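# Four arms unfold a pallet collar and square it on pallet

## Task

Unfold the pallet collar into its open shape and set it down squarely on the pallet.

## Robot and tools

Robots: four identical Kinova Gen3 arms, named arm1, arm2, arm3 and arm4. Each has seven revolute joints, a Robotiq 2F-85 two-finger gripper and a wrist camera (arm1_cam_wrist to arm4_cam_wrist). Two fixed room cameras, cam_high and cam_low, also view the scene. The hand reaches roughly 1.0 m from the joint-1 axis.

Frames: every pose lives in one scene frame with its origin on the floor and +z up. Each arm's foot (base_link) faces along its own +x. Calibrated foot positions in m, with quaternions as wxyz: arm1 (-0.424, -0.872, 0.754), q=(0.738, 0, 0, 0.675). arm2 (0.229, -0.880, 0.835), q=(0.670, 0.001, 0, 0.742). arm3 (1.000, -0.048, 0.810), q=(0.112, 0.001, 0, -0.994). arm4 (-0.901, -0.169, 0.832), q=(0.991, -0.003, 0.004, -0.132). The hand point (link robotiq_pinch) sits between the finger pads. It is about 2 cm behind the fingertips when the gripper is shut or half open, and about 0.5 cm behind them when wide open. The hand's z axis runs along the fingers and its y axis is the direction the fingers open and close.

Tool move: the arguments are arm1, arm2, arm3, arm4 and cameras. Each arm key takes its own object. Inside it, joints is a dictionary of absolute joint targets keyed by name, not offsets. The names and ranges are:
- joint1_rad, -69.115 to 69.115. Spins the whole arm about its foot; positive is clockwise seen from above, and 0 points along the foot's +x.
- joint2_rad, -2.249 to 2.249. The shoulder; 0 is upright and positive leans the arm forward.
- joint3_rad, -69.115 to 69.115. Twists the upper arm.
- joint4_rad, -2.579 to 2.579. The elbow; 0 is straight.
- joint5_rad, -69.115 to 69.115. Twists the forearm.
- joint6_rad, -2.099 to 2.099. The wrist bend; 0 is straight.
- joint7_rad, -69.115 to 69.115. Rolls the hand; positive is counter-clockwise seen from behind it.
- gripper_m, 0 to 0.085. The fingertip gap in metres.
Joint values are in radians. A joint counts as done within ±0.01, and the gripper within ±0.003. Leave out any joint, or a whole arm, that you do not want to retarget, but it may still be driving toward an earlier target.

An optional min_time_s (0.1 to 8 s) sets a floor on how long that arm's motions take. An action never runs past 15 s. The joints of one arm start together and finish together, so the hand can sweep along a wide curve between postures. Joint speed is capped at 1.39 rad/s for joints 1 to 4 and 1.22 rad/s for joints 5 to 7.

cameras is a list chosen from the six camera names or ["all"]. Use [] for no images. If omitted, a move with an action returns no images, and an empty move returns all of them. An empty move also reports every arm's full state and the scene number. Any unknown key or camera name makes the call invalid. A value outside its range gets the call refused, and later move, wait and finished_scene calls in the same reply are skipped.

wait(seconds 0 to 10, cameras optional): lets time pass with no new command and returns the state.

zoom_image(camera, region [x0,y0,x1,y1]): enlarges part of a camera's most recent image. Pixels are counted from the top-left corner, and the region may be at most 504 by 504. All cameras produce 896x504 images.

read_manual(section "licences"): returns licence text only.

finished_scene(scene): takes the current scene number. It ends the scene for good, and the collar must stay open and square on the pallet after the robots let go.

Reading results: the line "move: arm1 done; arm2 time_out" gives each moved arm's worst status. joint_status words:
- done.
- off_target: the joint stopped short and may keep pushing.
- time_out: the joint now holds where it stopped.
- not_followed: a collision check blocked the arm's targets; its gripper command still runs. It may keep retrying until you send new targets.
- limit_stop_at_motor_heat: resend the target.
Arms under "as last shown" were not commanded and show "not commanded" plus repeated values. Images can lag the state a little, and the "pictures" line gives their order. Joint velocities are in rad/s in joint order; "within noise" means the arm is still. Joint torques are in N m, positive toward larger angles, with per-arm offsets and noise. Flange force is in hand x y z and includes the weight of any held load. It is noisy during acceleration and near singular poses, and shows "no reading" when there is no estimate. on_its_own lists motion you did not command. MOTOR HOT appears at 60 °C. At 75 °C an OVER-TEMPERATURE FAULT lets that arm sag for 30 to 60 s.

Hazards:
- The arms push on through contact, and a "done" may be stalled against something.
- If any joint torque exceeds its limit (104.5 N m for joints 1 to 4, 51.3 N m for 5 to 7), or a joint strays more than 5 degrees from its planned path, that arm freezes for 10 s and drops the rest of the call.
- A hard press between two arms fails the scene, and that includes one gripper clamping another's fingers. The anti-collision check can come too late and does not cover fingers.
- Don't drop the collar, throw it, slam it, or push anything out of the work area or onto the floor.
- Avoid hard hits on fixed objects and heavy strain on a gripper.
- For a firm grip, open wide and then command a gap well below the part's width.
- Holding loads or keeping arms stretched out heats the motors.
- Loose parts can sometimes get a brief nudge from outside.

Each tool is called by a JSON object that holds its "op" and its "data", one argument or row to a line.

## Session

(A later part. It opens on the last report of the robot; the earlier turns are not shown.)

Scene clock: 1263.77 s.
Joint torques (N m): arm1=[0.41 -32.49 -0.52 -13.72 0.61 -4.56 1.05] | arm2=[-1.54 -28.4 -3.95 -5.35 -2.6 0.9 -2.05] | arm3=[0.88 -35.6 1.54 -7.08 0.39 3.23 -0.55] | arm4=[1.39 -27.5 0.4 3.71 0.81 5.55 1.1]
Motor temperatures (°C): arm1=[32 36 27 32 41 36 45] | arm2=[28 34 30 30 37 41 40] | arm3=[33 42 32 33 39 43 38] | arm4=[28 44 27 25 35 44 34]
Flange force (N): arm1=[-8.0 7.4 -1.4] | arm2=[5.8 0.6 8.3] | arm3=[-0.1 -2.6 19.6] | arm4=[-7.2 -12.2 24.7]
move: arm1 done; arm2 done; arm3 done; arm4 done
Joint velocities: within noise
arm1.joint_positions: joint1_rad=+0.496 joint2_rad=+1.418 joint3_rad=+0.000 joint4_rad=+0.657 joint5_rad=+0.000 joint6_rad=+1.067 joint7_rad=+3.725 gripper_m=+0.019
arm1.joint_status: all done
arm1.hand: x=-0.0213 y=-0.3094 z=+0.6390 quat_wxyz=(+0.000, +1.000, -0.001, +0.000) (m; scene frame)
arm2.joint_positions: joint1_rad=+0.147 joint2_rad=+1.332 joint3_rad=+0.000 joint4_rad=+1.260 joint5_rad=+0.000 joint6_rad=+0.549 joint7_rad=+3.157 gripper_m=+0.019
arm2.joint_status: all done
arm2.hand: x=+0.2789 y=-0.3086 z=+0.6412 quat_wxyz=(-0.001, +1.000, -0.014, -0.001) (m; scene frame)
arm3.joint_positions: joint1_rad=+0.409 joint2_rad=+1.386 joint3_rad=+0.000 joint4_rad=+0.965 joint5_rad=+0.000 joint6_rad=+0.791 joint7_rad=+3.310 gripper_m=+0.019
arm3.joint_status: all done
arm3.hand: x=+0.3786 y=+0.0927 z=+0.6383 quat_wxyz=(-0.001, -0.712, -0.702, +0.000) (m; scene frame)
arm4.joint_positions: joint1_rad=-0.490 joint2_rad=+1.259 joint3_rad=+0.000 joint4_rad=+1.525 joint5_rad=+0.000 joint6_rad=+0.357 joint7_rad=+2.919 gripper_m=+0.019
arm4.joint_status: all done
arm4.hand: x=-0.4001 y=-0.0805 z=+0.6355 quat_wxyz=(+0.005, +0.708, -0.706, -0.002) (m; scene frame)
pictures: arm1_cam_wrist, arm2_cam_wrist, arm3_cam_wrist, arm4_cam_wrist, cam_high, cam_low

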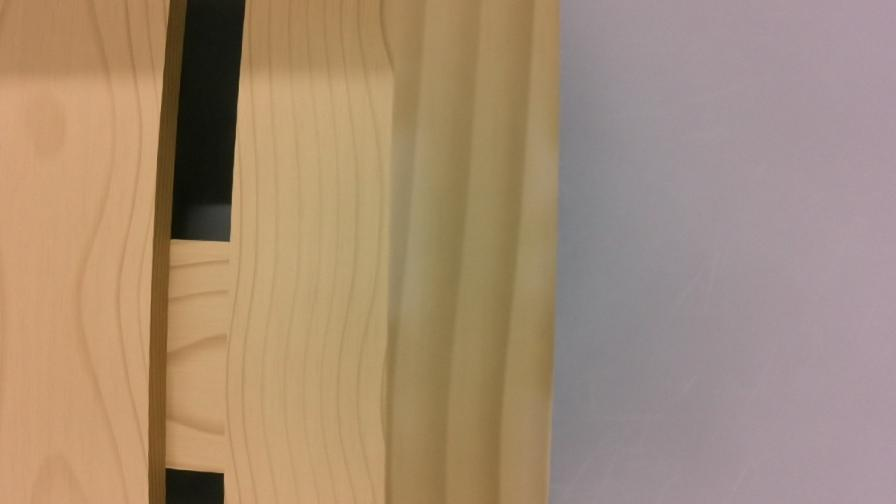

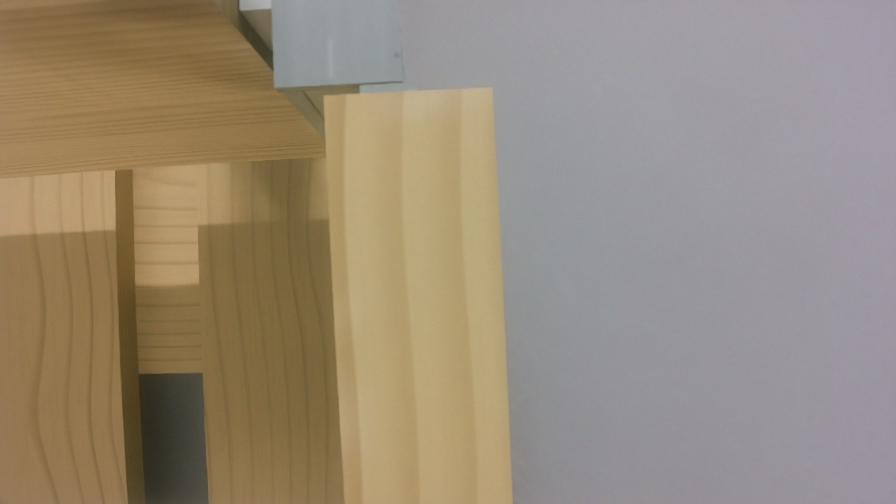

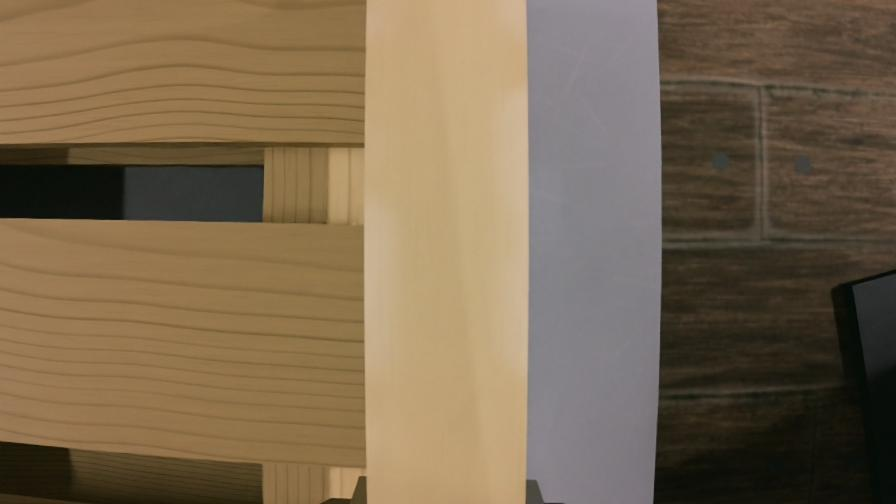

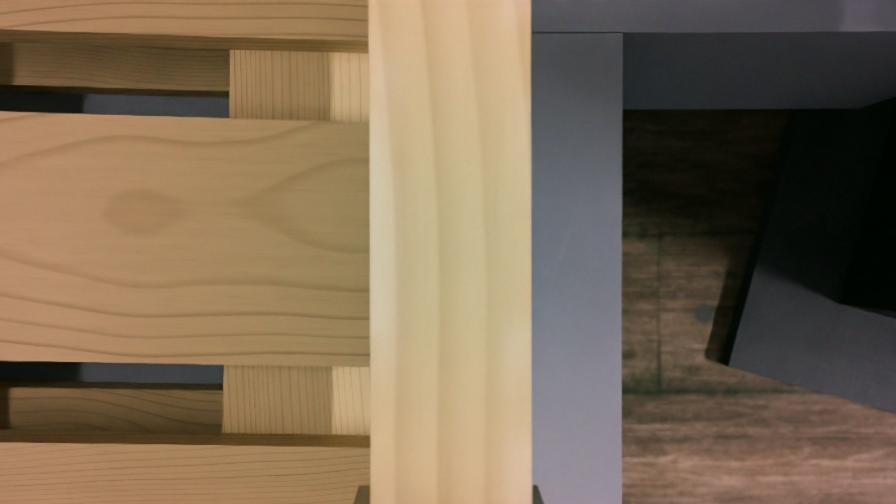

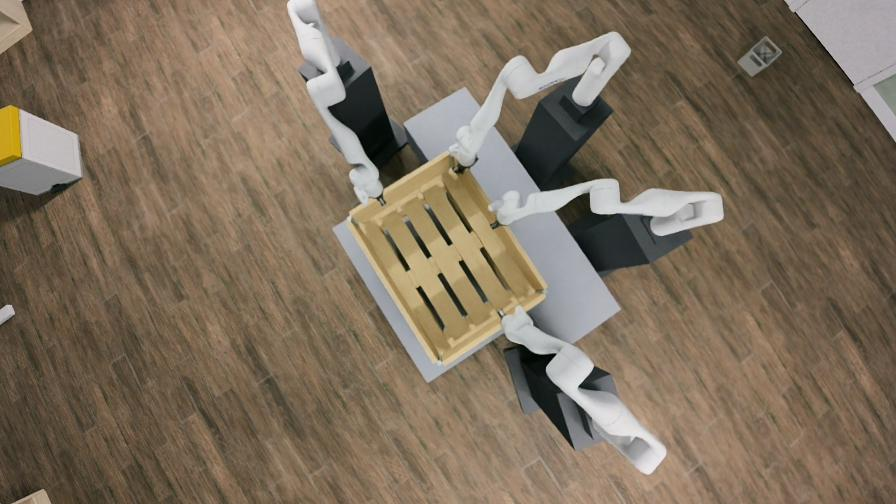

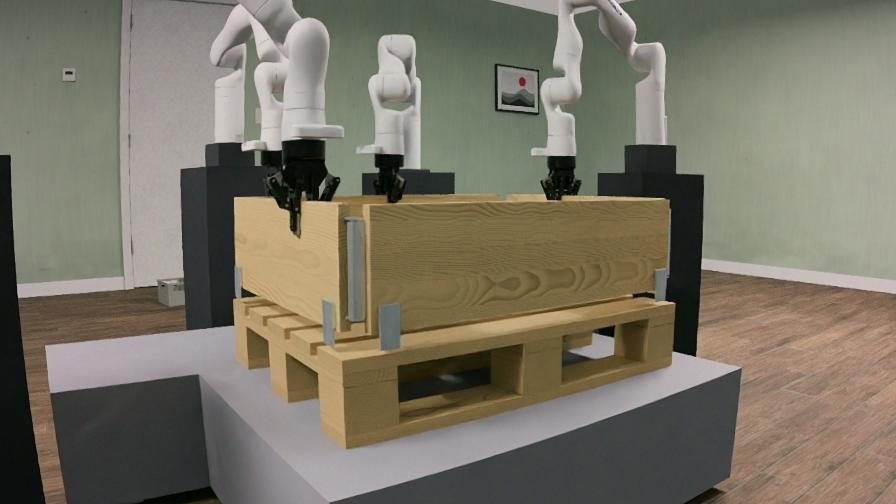

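{"op": "move", "data": {
  "arm1": {"joints":{"joint2_rad":1.4429,"joint4_rad":0.6417,"joint6_rad":1.0570},"min_time_s":1},
  "arm2": {"joints":{"joint2_rad":1.3600,"joint4_rad":1.2423,"joint6_rad":0.5393},"min_time_s":1},
  "arm3": {"joints":{"joint2_rad":1.4126,"joint4_rad":0.9467,"joint6_rad":0.7823},"min_time_s":1},
  "arm4": {"joints":{"joint2_rad":1.2889,"joint4_rad":1.5085,"joint6_rad":0.3442},"min_time_s":1},
  "cameras": ["all"]
}}

{"op": "zoom_image", "data": {
  "camera": "cam_low",
  "region": [210, 240, 460, 460]
}}

{"op": "zoom_image", "data": {
  "camera": "cam_low",
  "region": [560, 220, 700, 400]
}}

{"op": "zoom_image", "data": {
  "camera": "cam_high",
  "region": [310, 120, 600, 390]
}}

Scene clock: 1346.57 s.
Joint torques (N m): arm1=[0.25 -38.43 -0.36 -14.68 0.62 -2.89 0.99] | arm2=[0.04 -27.5 -2.47 -5.44 -2.24 0.69 -2.1] | arm3=[8.13 -19.43 6.79 -5.6 2.33 -0.75 -0.45] | arm4=[-2.03 -20.05 -2.94 2.92 0.28 4.09 0.94]
Motor temperatures (°C): arm1=[32 38 27 31 41 36 44] | arm2=[28 35 30 29 37 39 40] | arm3=[31 41 31 32 38 42 38] | arm4=[28 42 26 25 35 44 34]
Flange force (N): arm1=[-6.2 5.4 9.8] | arm2=[3.1 2.0 5.8] | arm3=[-13.4 5.0 -14.4] | arm4=[0.6 -8.5 5.6]
move: arm1 done; arm2 done; arm3 done; arm4 done
Joint velocities: within noise
arm1.joint_positions: joint1_rad=+0.496 joint2_rad=+1.443 joint3_rad=+0.000 joint4_rad=+0.642 joint5_rad=+0.000 joint6_rad=+1.057 joint7_rad=+3.725 gripper_m=+0.019
arm1.joint_status: all done
arm1.hand: x=-0.0213 y=-0.3094 z=+0.6259 quat_wxyz=(+0.000, +1.000, -0.001, +0.000) (m; scene frame)
arm2.joint_positions: joint1_rad=+0.147 joint2_rad=+1.360 joint3_rad=+0.000 joint4_rad=+1.242 joint5_rad=+0.000 joint6_rad=+0.539 joint7_rad=+3.157 gripper_m=+0.019
arm2.joint_status: all done
arm2.hand: x=+0.2789 y=-0.3086 z=+0.6280 quat_wxyz=(-0.001, +1.000, -0.014, -0.001) (m; scene frame)
arm3.joint_positions: joint1_rad=+0.409 joint2_rad=+1.413 joint3_rad=+0.000 joint4_rad=+0.947 joint5_rad=+0.000 joint6_rad=+0.782 joint7_rad=+3.310 gripper_m=+0.019
arm3.joint_status: all done
arm3.hand: x=+0.3785 y=+0.0926 z=+0.6253 quat_wxyz=(-0.001, -0.712, -0.702, +0.000) (m; scene frame)
arm4.joint_positions: joint1_rad=-0.490 joint2_rad=+1.289 joint3_rad=+0.000 joint4_rad=+1.508 joint5_rad=+0.000 joint6_rad=+0.344 joint7_rad=+2.919 gripper_m=+0.019
arm4.joint_status: all done
arm4.hand: x=-0.4003 y=-0.0806 z=+0.6221 quat_wxyz=(+0.005, +0.708, -0.706, -0.002) (m; scene frame)
pictures: arm1_cam_wrist, arm2_cam_wrist, arm3_cam_wrist, arm4_cam_wrist, cam_high, cam_low

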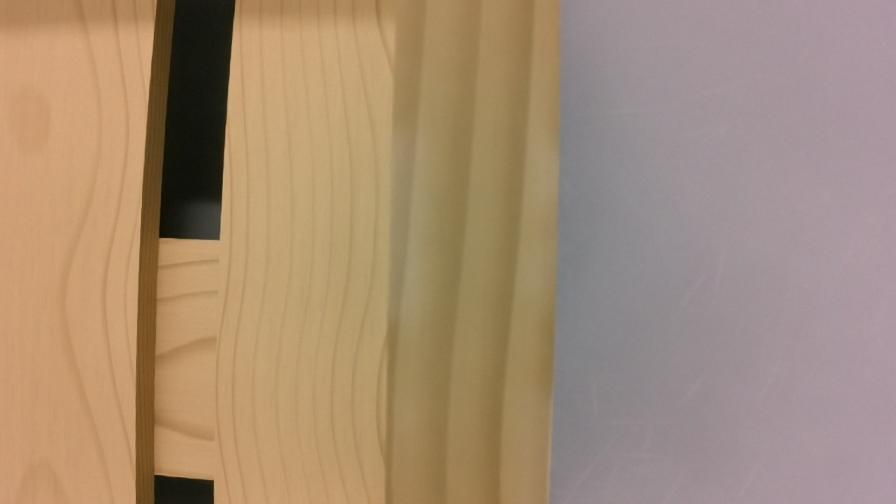

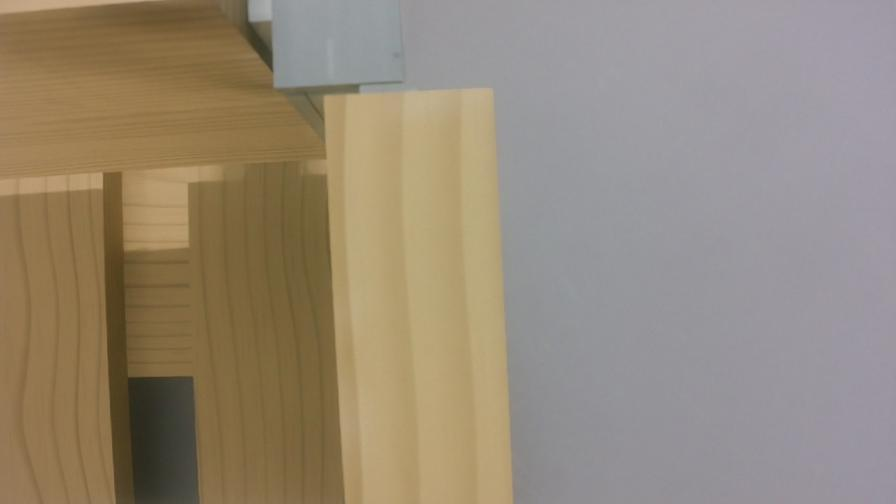

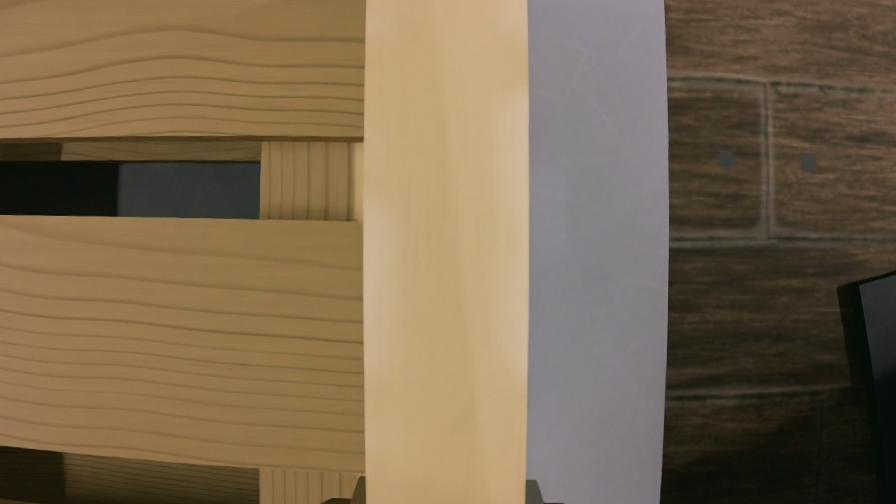

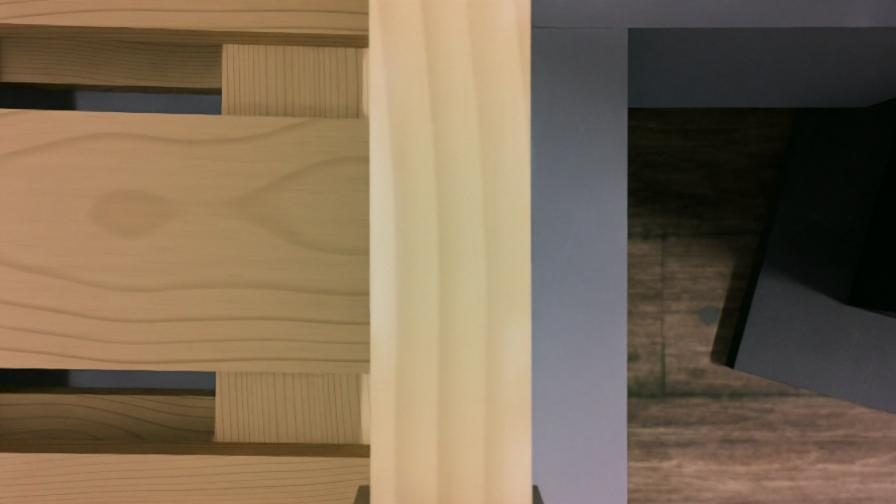

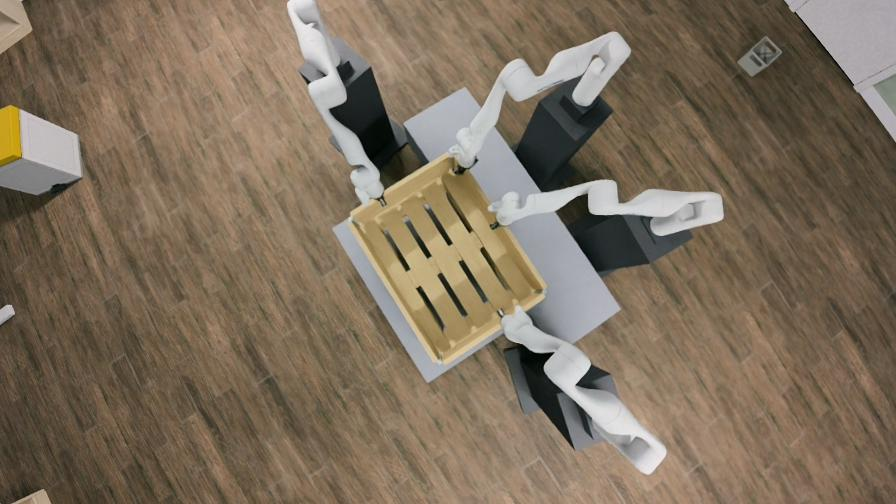

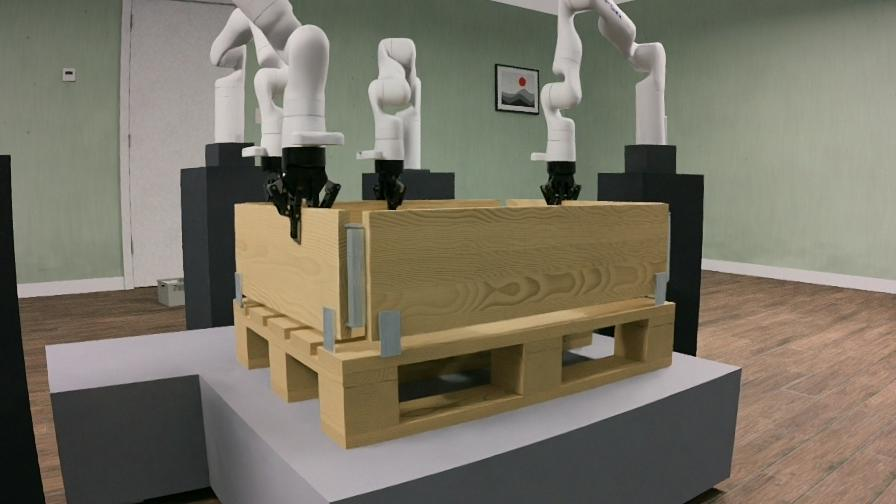

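Scaled by 2.016 from the camera's 896x504 image, which has a finer 1280x720 frame.

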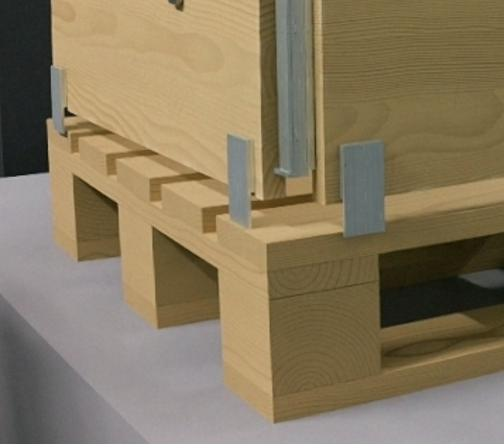

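Scaled by 2.800 from the camera's 896x504 image, which has a finer 1280x720 frame.

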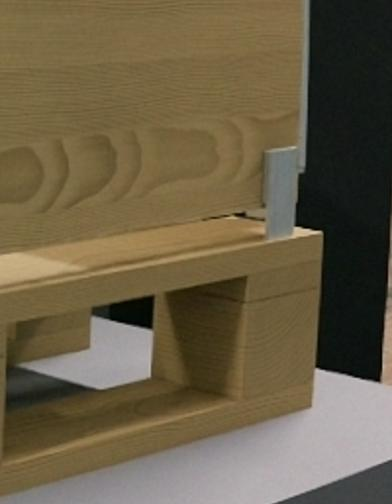

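Scaled by 1.738 from the camera's 896x504 image, which has a finer 1280x720 frame.

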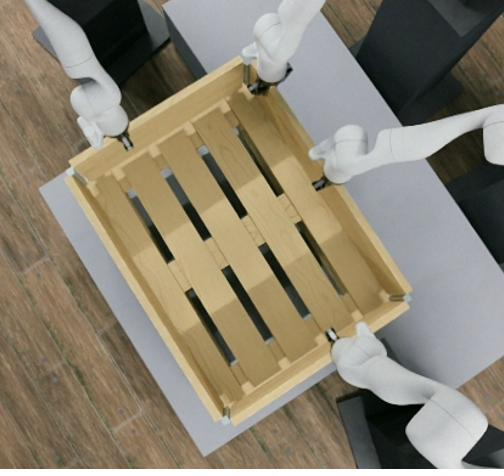

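{"op": "zoom_image", "data": {
  "camera": "cam_high",
  "region": [335, 180, 415, 260]
}}

{"op": "zoom_image", "data": {
  "camera": "cam_high",
  "region": [410, 280, 560, 380]
}}

{"op": "zoom_image", "data": {
  "camera": "cam_low",
  "region": [300, 280, 420, 380]
}}

{"op": "zoom_image", "data": {
  "camera": "cam_low",
  "region": [220, 260, 300, 330]
}}

{"op": "zoom_image", "data": {
  "camera": "cam_low",
  "region": [620, 250, 690, 330]
}}

Scaled by 6.300 from the camera's 896x504 image, which has a finer 1280x720 frame.

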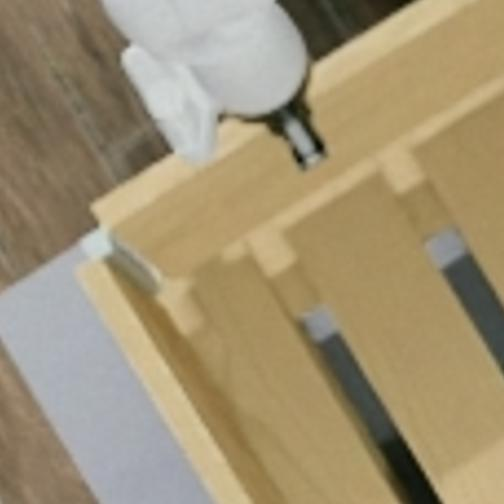

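Scaled by 3.360 from the camera's 896x504 image, which has a finer 1280x720 frame.

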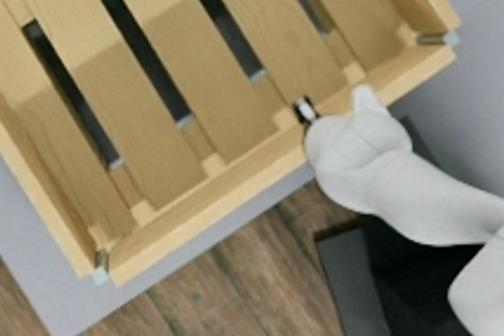

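Scaled by 4.200 from the camera's 896x504 image, which has a finer 1280x720 frame.

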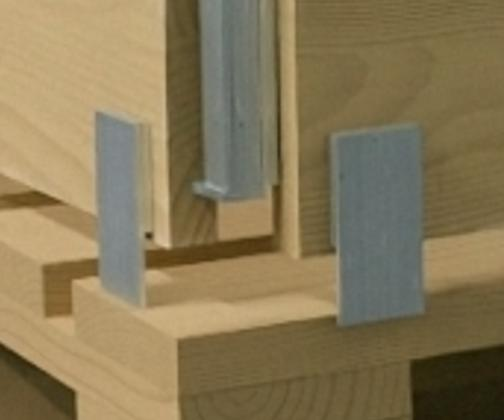

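Scaled by 6.300 from the camera's 896x504 image, which has a finer 1280x720 frame.

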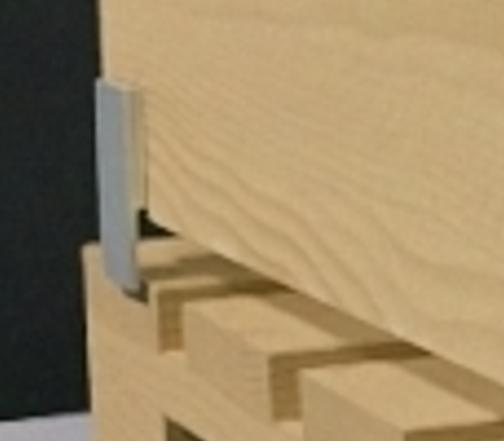

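Scaled by 6.300 from the camera's 896x504 image, which has a finer 1280x720 frame.

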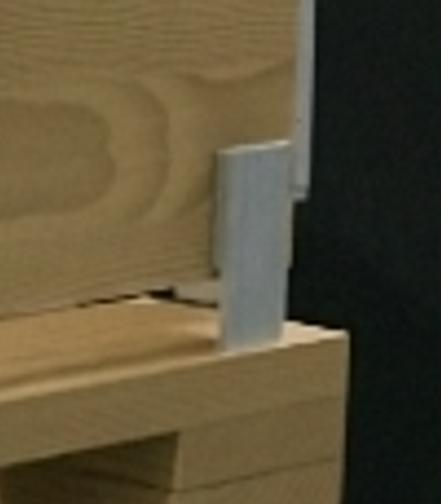

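{"op": "move", "data": {
  "arm1": {"joints":{"joint1_rad":0.5030,"joint2_rad":1.4549,"joint4_rad":0.5856,"joint6_rad":1.1011,"joint7_rad":3.732},"min_time_s":1.2},
  "arm2": {"joints":{"joint1_rad":0.1605,"joint2_rad":1.3498,"joint4_rad":1.2351,"joint6_rad":0.5567,"joint7_rad":3.1707},"min_time_s":1.2},
  "arm3": {"joints":{"joint1_rad":0.4159,"joint2_rad":1.3838,"joint4_rad":0.9978,"joint6_rad":0.7600,"joint7_rad":3.317},"min_time_s":1.2},
  "arm4": {"joints":{"joint1_rad":-0.4927,"joint2_rad":1.2727,"joint4_rad":1.4889,"joint6_rad":0.3800,"joint7_rad":2.9167},"min_time_s":1.2},
  "cameras": ["all"]
}}

{"op": "zoom_image", "data": {
  "camera": "cam_low",
  "region": [300, 280, 420, 380]
}}

{"op": "zoom_image", "data": {
  "camera": "cam_low",
  "region": [220, 260, 300, 330]
}}

{"op": "zoom_image", "data": {
  "camera": "cam_low",
  "region": [620, 250, 690, 330]
}}

Scene clock: 1463.47 s.
Joint torques (N m): arm1=[-1.12 -27.02 -0.78 -13.85 0.91 -7.15 1.09] | arm2=[-2.39 -29.15 -4.49 -3.34 -2.51 2.6 -2] | arm3=[1.31 -33.56 1.68 -5.17 0.29 4.1 -0.64] | arm4=[3.08 -30.49 2.65 4.7 1.18 6.56 1.04]
Motor temperatures (°C): arm1=[32 41 27 32 40 36 44] | arm2=[28 37 30 29 37 38 40] | arm3=[31 37 30 32 38 42 38] | arm4=[27 38 26 25 35 43 34]
Flange force (N): arm1=[-11.1 15.2 -14.4] | arm2=[7.5 -4.1 13.7] | arm3=[-0.1 -5.0 18.9] | arm4=[-11.0 -16.1 33.1]
move: arm1 done; arm2 done; arm3 done; arm4 done
Joint velocities: within noise
arm1.joint_positions: joint1_rad=+0.503 joint2_rad=+1.455 joint3_rad=+0.000 joint4_rad=+0.586 joint5_rad=+0.000 joint6_rad=+1.101 joint7_rad=+3.732 gripper_m=+0.019
arm1.joint_status: all done
arm1.hand: x=-0.0133 y=-0.3064 z=+0.6332 quat_wxyz=(+0.000, +1.000, -0.001, +0.000) (m; scene frame)
arm2.joint_positions: joint1_rad=+0.160 joint2_rad=+1.350 joint3_rad=+0.000 joint4_rad=+1.235 joint5_rad=+0.000 joint6_rad=+0.557 joint7_rad=+3.171 gripper_m=+0.019
arm2.joint_status: all done
arm2.hand: x=+0.2869 y=-0.3056 z=+0.6351 quat_wxyz=(-0.001, +1.000, -0.014, -0.001) (m; scene frame)
arm3.joint_positions: joint1_rad=+0.416 joint2_rad=+1.384 joint3_rad=+0.000 joint4_rad=+0.998 joint5_rad=+0.000 joint6_rad=+0.760 joint7_rad=+3.317 gripper_m=+0.019
arm3.joint_status: all done
arm3.hand: x=+0.3865 y=+0.0957 z=+0.6324 quat_wxyz=(-0.001, -0.712, -0.702, +0.000) (m; scene frame)
arm4.joint_positions: joint1_rad=-0.493 joint2_rad=+1.273 joint3_rad=+0.000 joint4_rad=+1.489 joint5_rad=+0.000 joint6_rad=+0.380 joint7_rad=+2.917 gripper_m=+0.019
arm4.joint_status: all done
arm4.hand: x=-0.3921 y=-0.0774 z=+0.6325 quat_wxyz=(+0.005, +0.708, -0.706, -0.002) (m; scene frame)
pictures: arm1_cam_wrist, arm2_cam_wrist, arm3_cam_wrist, arm4_cam_wrist, cam_high, cam_low

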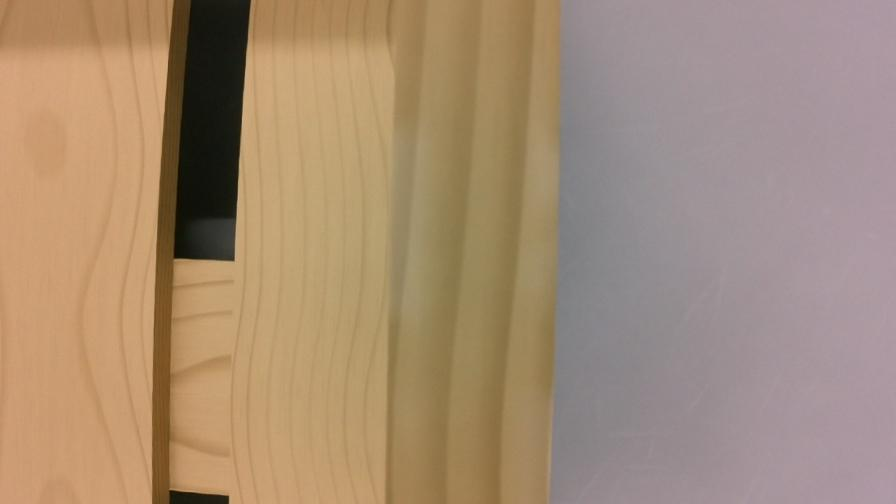

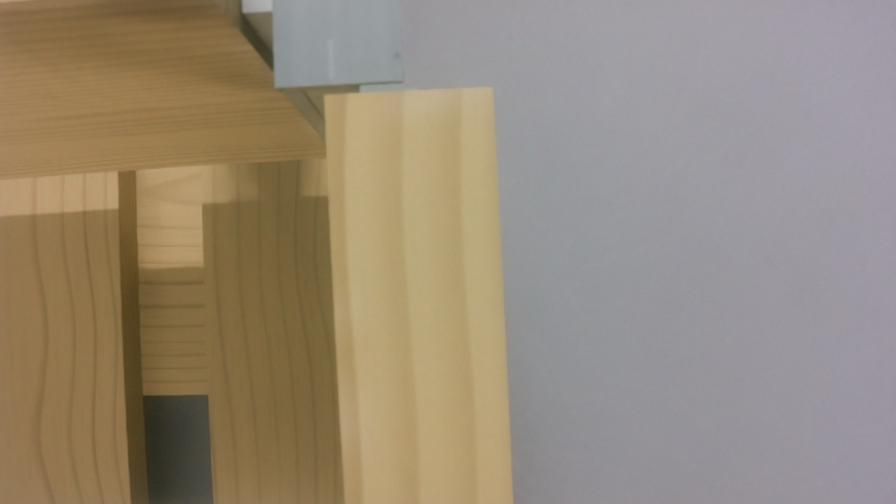

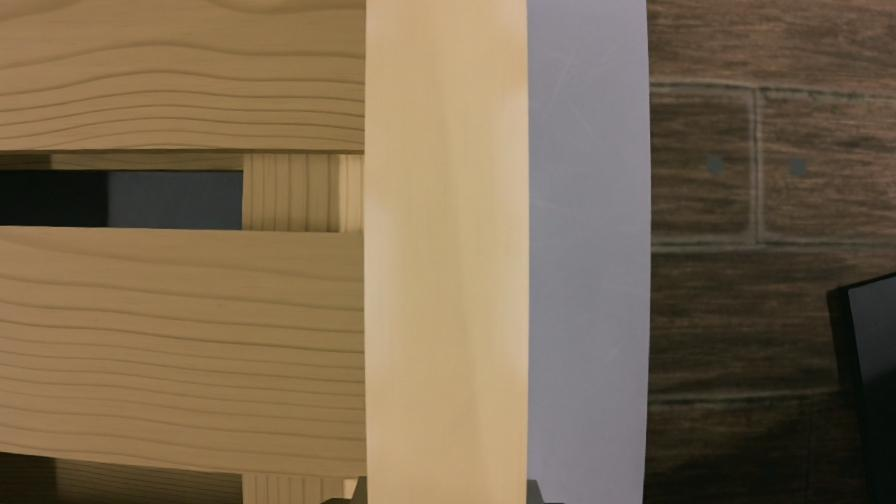

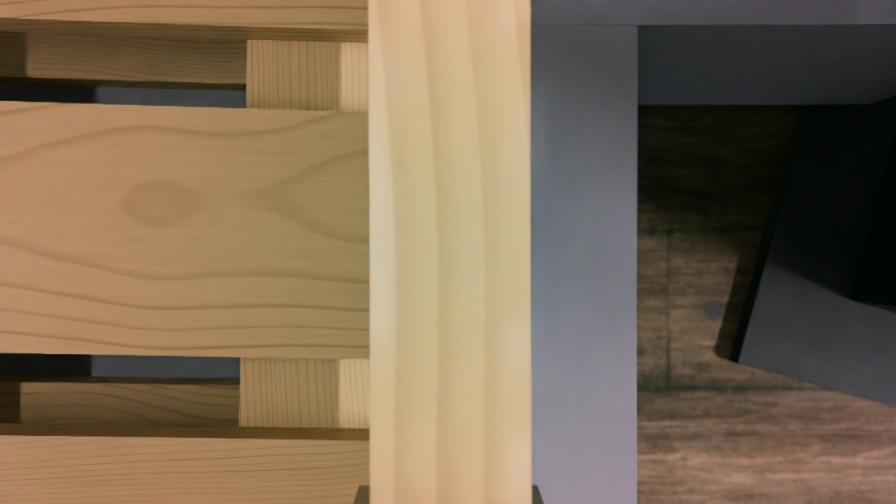

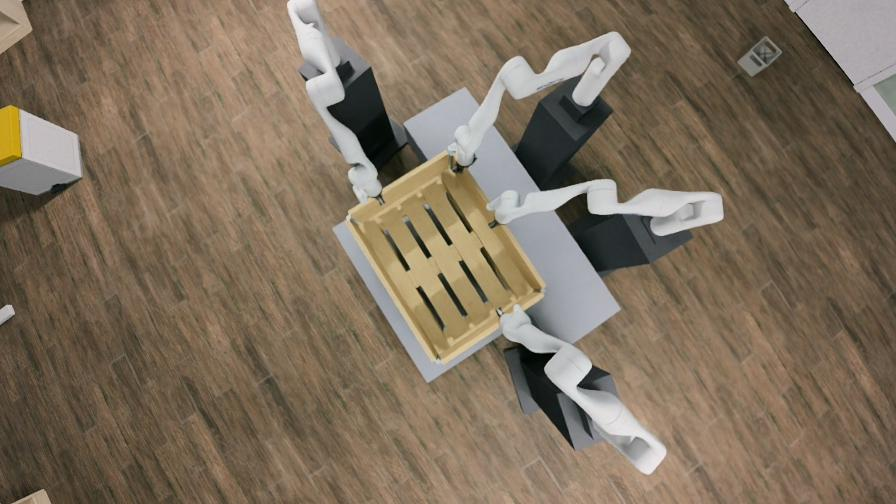

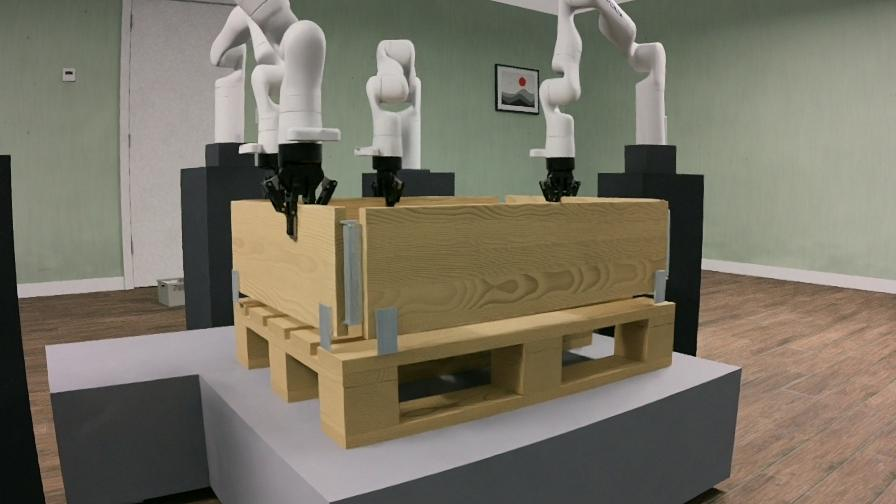

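Scaled by 4.200 from the camera's 896x504 image, which has a finer 1280x720 frame.

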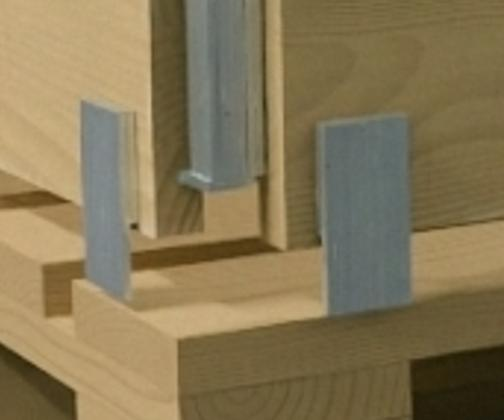

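Scaled by 6.300 from the camera's 896x504 image, which has a finer 1280x720 frame.

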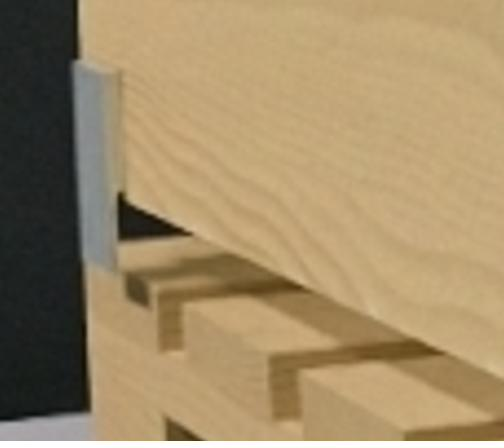

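Scaled by 6.300 from the camera's 896x504 image, which has a finer 1280x720 frame.

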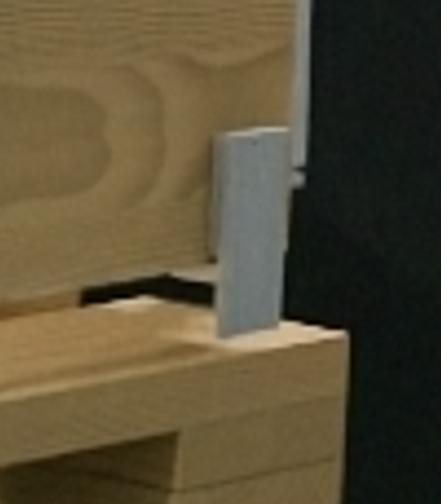

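{"op": "move", "data": {
  "arm1": {"joints":{"joint1_rad":0.5001,"joint2_rad":1.4940,"joint4_rad":0.5670,"joint6_rad":1.0806,"joint7_rad":3.7211},"min_time_s":1.5},
  "arm2": {"joints":{"joint1_rad":0.1566,"joint2_rad":1.3940,"joint4_rad":1.2140,"joint6_rad":0.5336,"joint7_rad":3.1588},"min_time_s":1.5},
  "arm3": {"joints":{"joint1_rad":0.4113,"joint2_rad":1.4267,"joint4_rad":0.9742,"joint6_rad":0.7407,"joint7_rad":3.3044},"min_time_s":1.5},
  "arm4": {"joints":{"joint1_rad":-0.4988,"joint2_rad":1.3219,"joint4_rad":1.4589,"joint6_rad":0.3608,"joint7_rad":2.9026},"min_time_s":1.5},
  "cameras": ["all"]
}}

{"op": "zoom_image", "data": {
  "camera": "cam_low",
  "region": [220, 250, 420, 380]
}}

{"op": "zoom_image", "data": {
  "camera": "cam_low",
  "region": [620, 250, 690, 330]
}}

{"op": "zoom_image", "data": {
  "camera": "cam_high",
  "region": [410, 280, 560, 380]
}}

Scene clock: 1545.57 s.
Joint torques (N m): arm1=[0.04 -26.22 0.02 -13.24 1.29 -7.09 1.03] | arm2=[0.33 -30.11 -1.33 -3.09 -1.5 2.8 -1.81] | arm3=[1.81 -33.67 2.26 -5.84 0.56 3.4 -0.7] | arm4=[3.62 -28.84 2.47 5.9 0.22 6.85 0.05]
Motor temperatures (°C): arm1=[32 39 27 33 40 36 44] | arm2=[28 39 30 28 36 38 40] | arm3=[30 42 30 31 38 42 38] | arm4=[27 43 26 25 35 44 34]
Flange force (N): arm1=[-11.4 13.3 -15.9] | arm2=[2.4 -4.8 16.1] | arm3=[-1.3 -3.1 17.6] | arm4=[-10.6 -17.3 31.5]
move: arm1 done; arm2 done; arm3 done; arm4 done
TORQUE WARNING: arm4's joint2_rad reached its warning level (56.7 N m). A warning alone does not stop the arm.
Joint velocities: within noise
arm1.joint_positions: joint1_rad=+0.500 joint2_rad=+1.494 joint3_rad=+0.000 joint4_rad=+0.567 joint5_rad=+0.000 joint6_rad=+1.081 joint7_rad=+3.721 gripper_m=+0.019
arm1.joint_status: all done
arm1.hand: x=-0.0157 y=-0.3063 z=+0.6111 quat_wxyz=(+0.000, +1.000, -0.005, +0.000) (m; scene frame)
arm2.joint_positions: joint1_rad=+0.157 joint2_rad=+1.394 joint3_rad=+0.000 joint4_rad=+1.214 joint5_rad=+0.000 joint6_rad=+0.534 joint7_rad=+3.159 gripper_m=+0.019
arm2.joint_status: all done
arm2.hand: x=+0.2846 y=-0.3079 z=+0.6131 quat_wxyz=(-0.001, +1.000, -0.018, -0.001) (m; scene frame)
arm3.joint_positions: joint1_rad=+0.411 joint2_rad=+1.427 joint3_rad=+0.000 joint4_rad=+0.974 joint5_rad=+0.000 joint6_rad=+0.741 joint7_rad=+3.304 gripper_m=+0.019
arm3.joint_status: all done
arm3.hand: x=+0.3874 y=+0.0926 z=+0.6104 quat_wxyz=(-0.001, -0.715, -0.699, +0.000) (m; scene frame)
arm4.joint_positions: joint1_rad=-0.499 joint2_rad=+1.322 joint3_rad=+0.000 joint4_rad=+1.459 joint5_rad=+0.000 joint6_rad=+0.361 joint7_rad=+2.903 gripper_m=+0.019
arm4.joint_status: all done
arm4.hand: x=-0.3929 y=-0.0744 z=+0.6104 quat_wxyz=(+0.005, +0.705, -0.709, -0.002) (m; scene frame)
pictures: arm1_cam_wrist, arm2_cam_wrist, arm3_cam_wrist, arm4_cam_wrist, cam_high, cam_low

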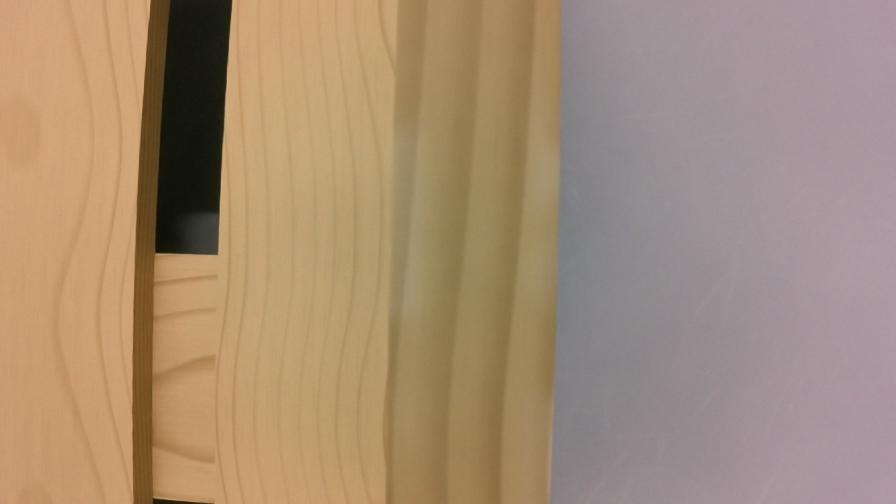

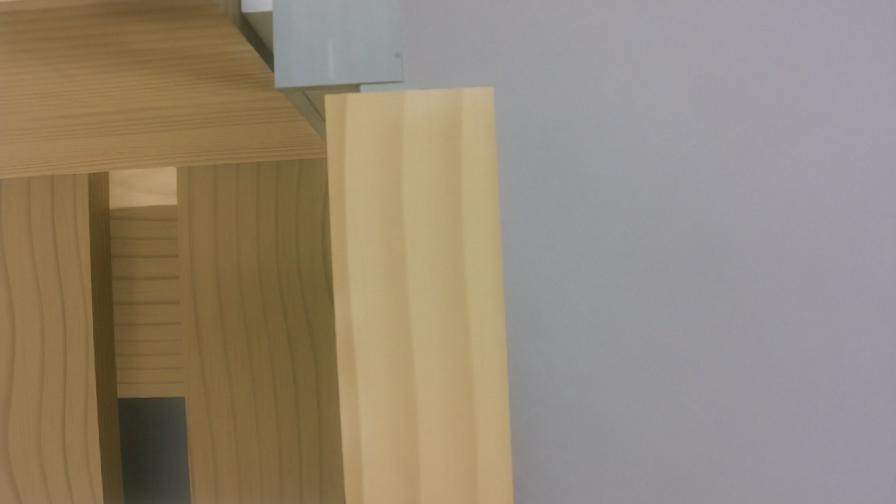

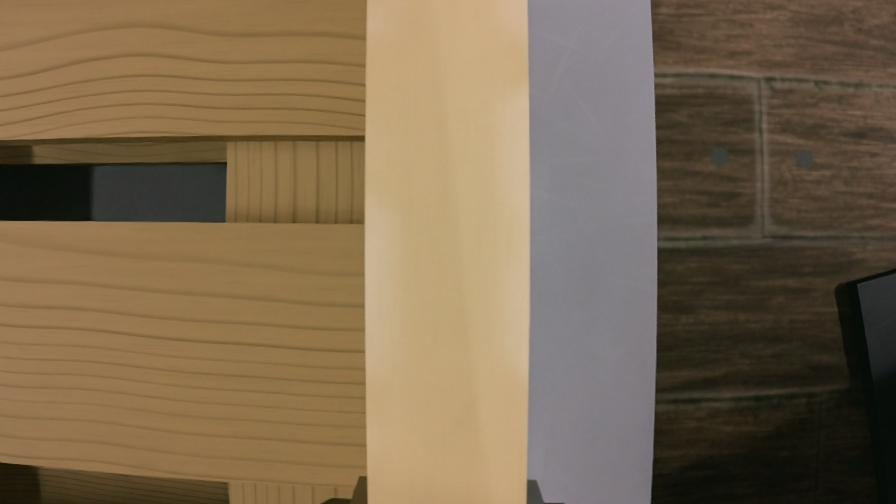

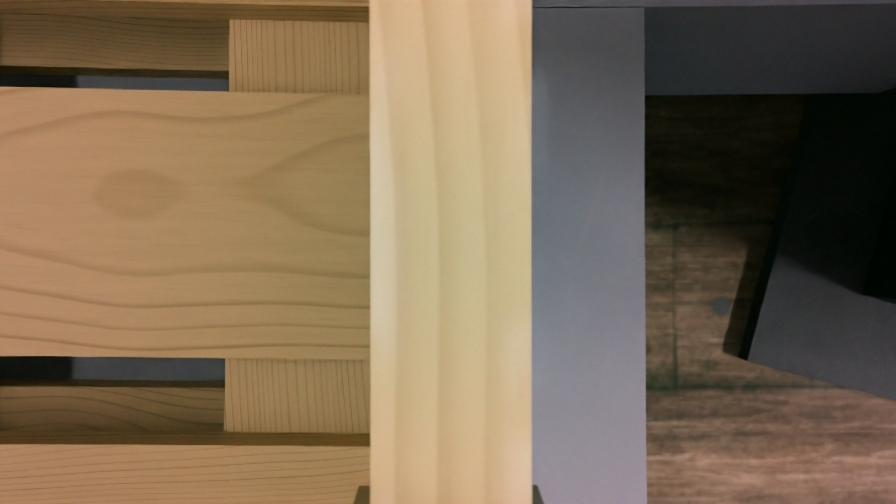

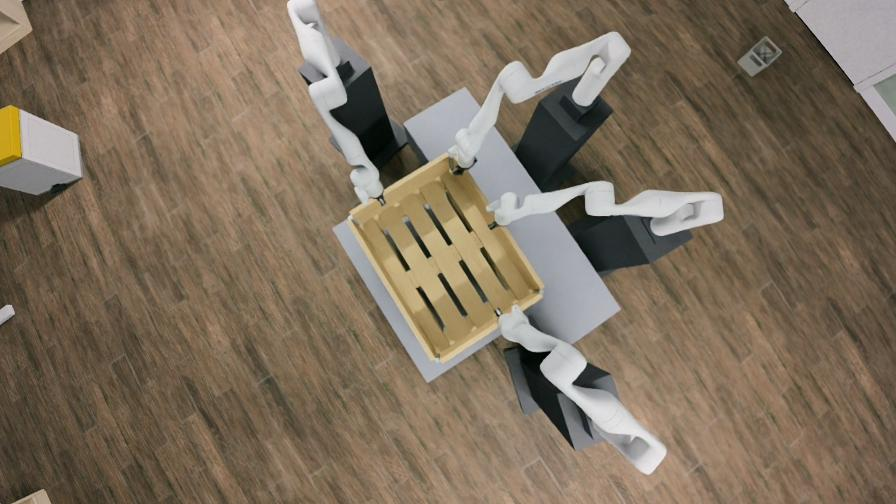

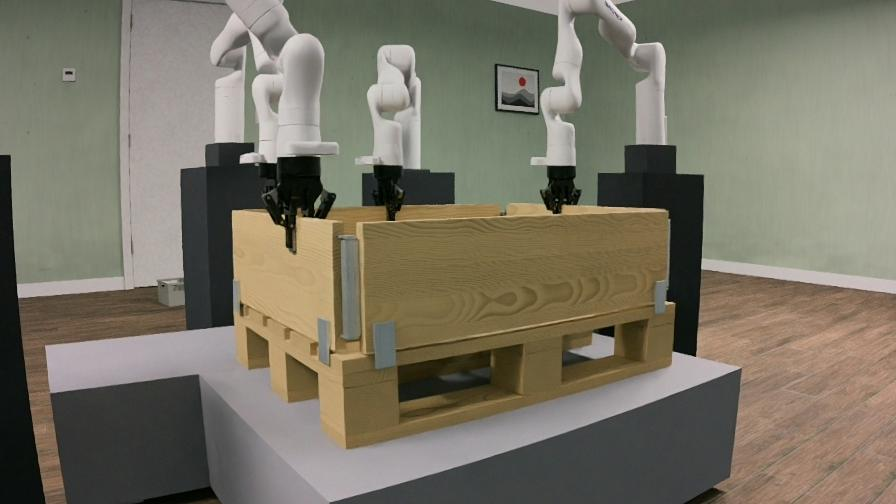

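Scaled by 2.520 from the camera's 896x504 image, which has a finer 1280x720 frame.

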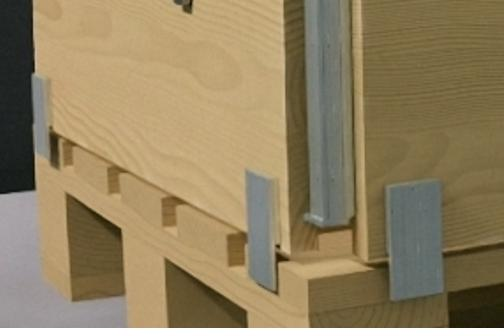

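Scaled by 6.300 from the camera's 896x504 image, which has a finer 1280x720 frame.

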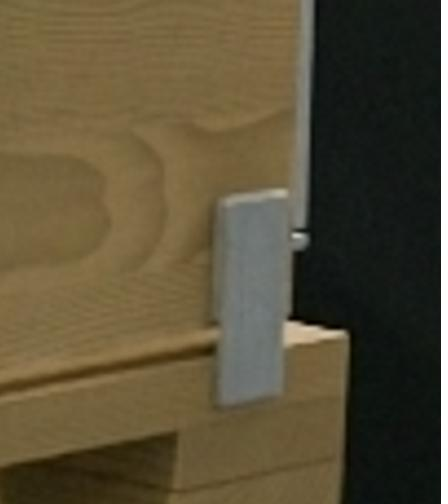

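Scaled by 3.360 from the camera's 896x504 image, which has a finer 1280x720 frame.

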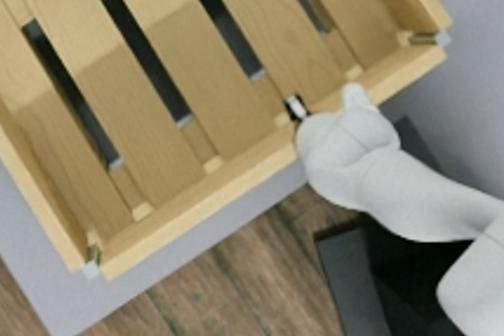

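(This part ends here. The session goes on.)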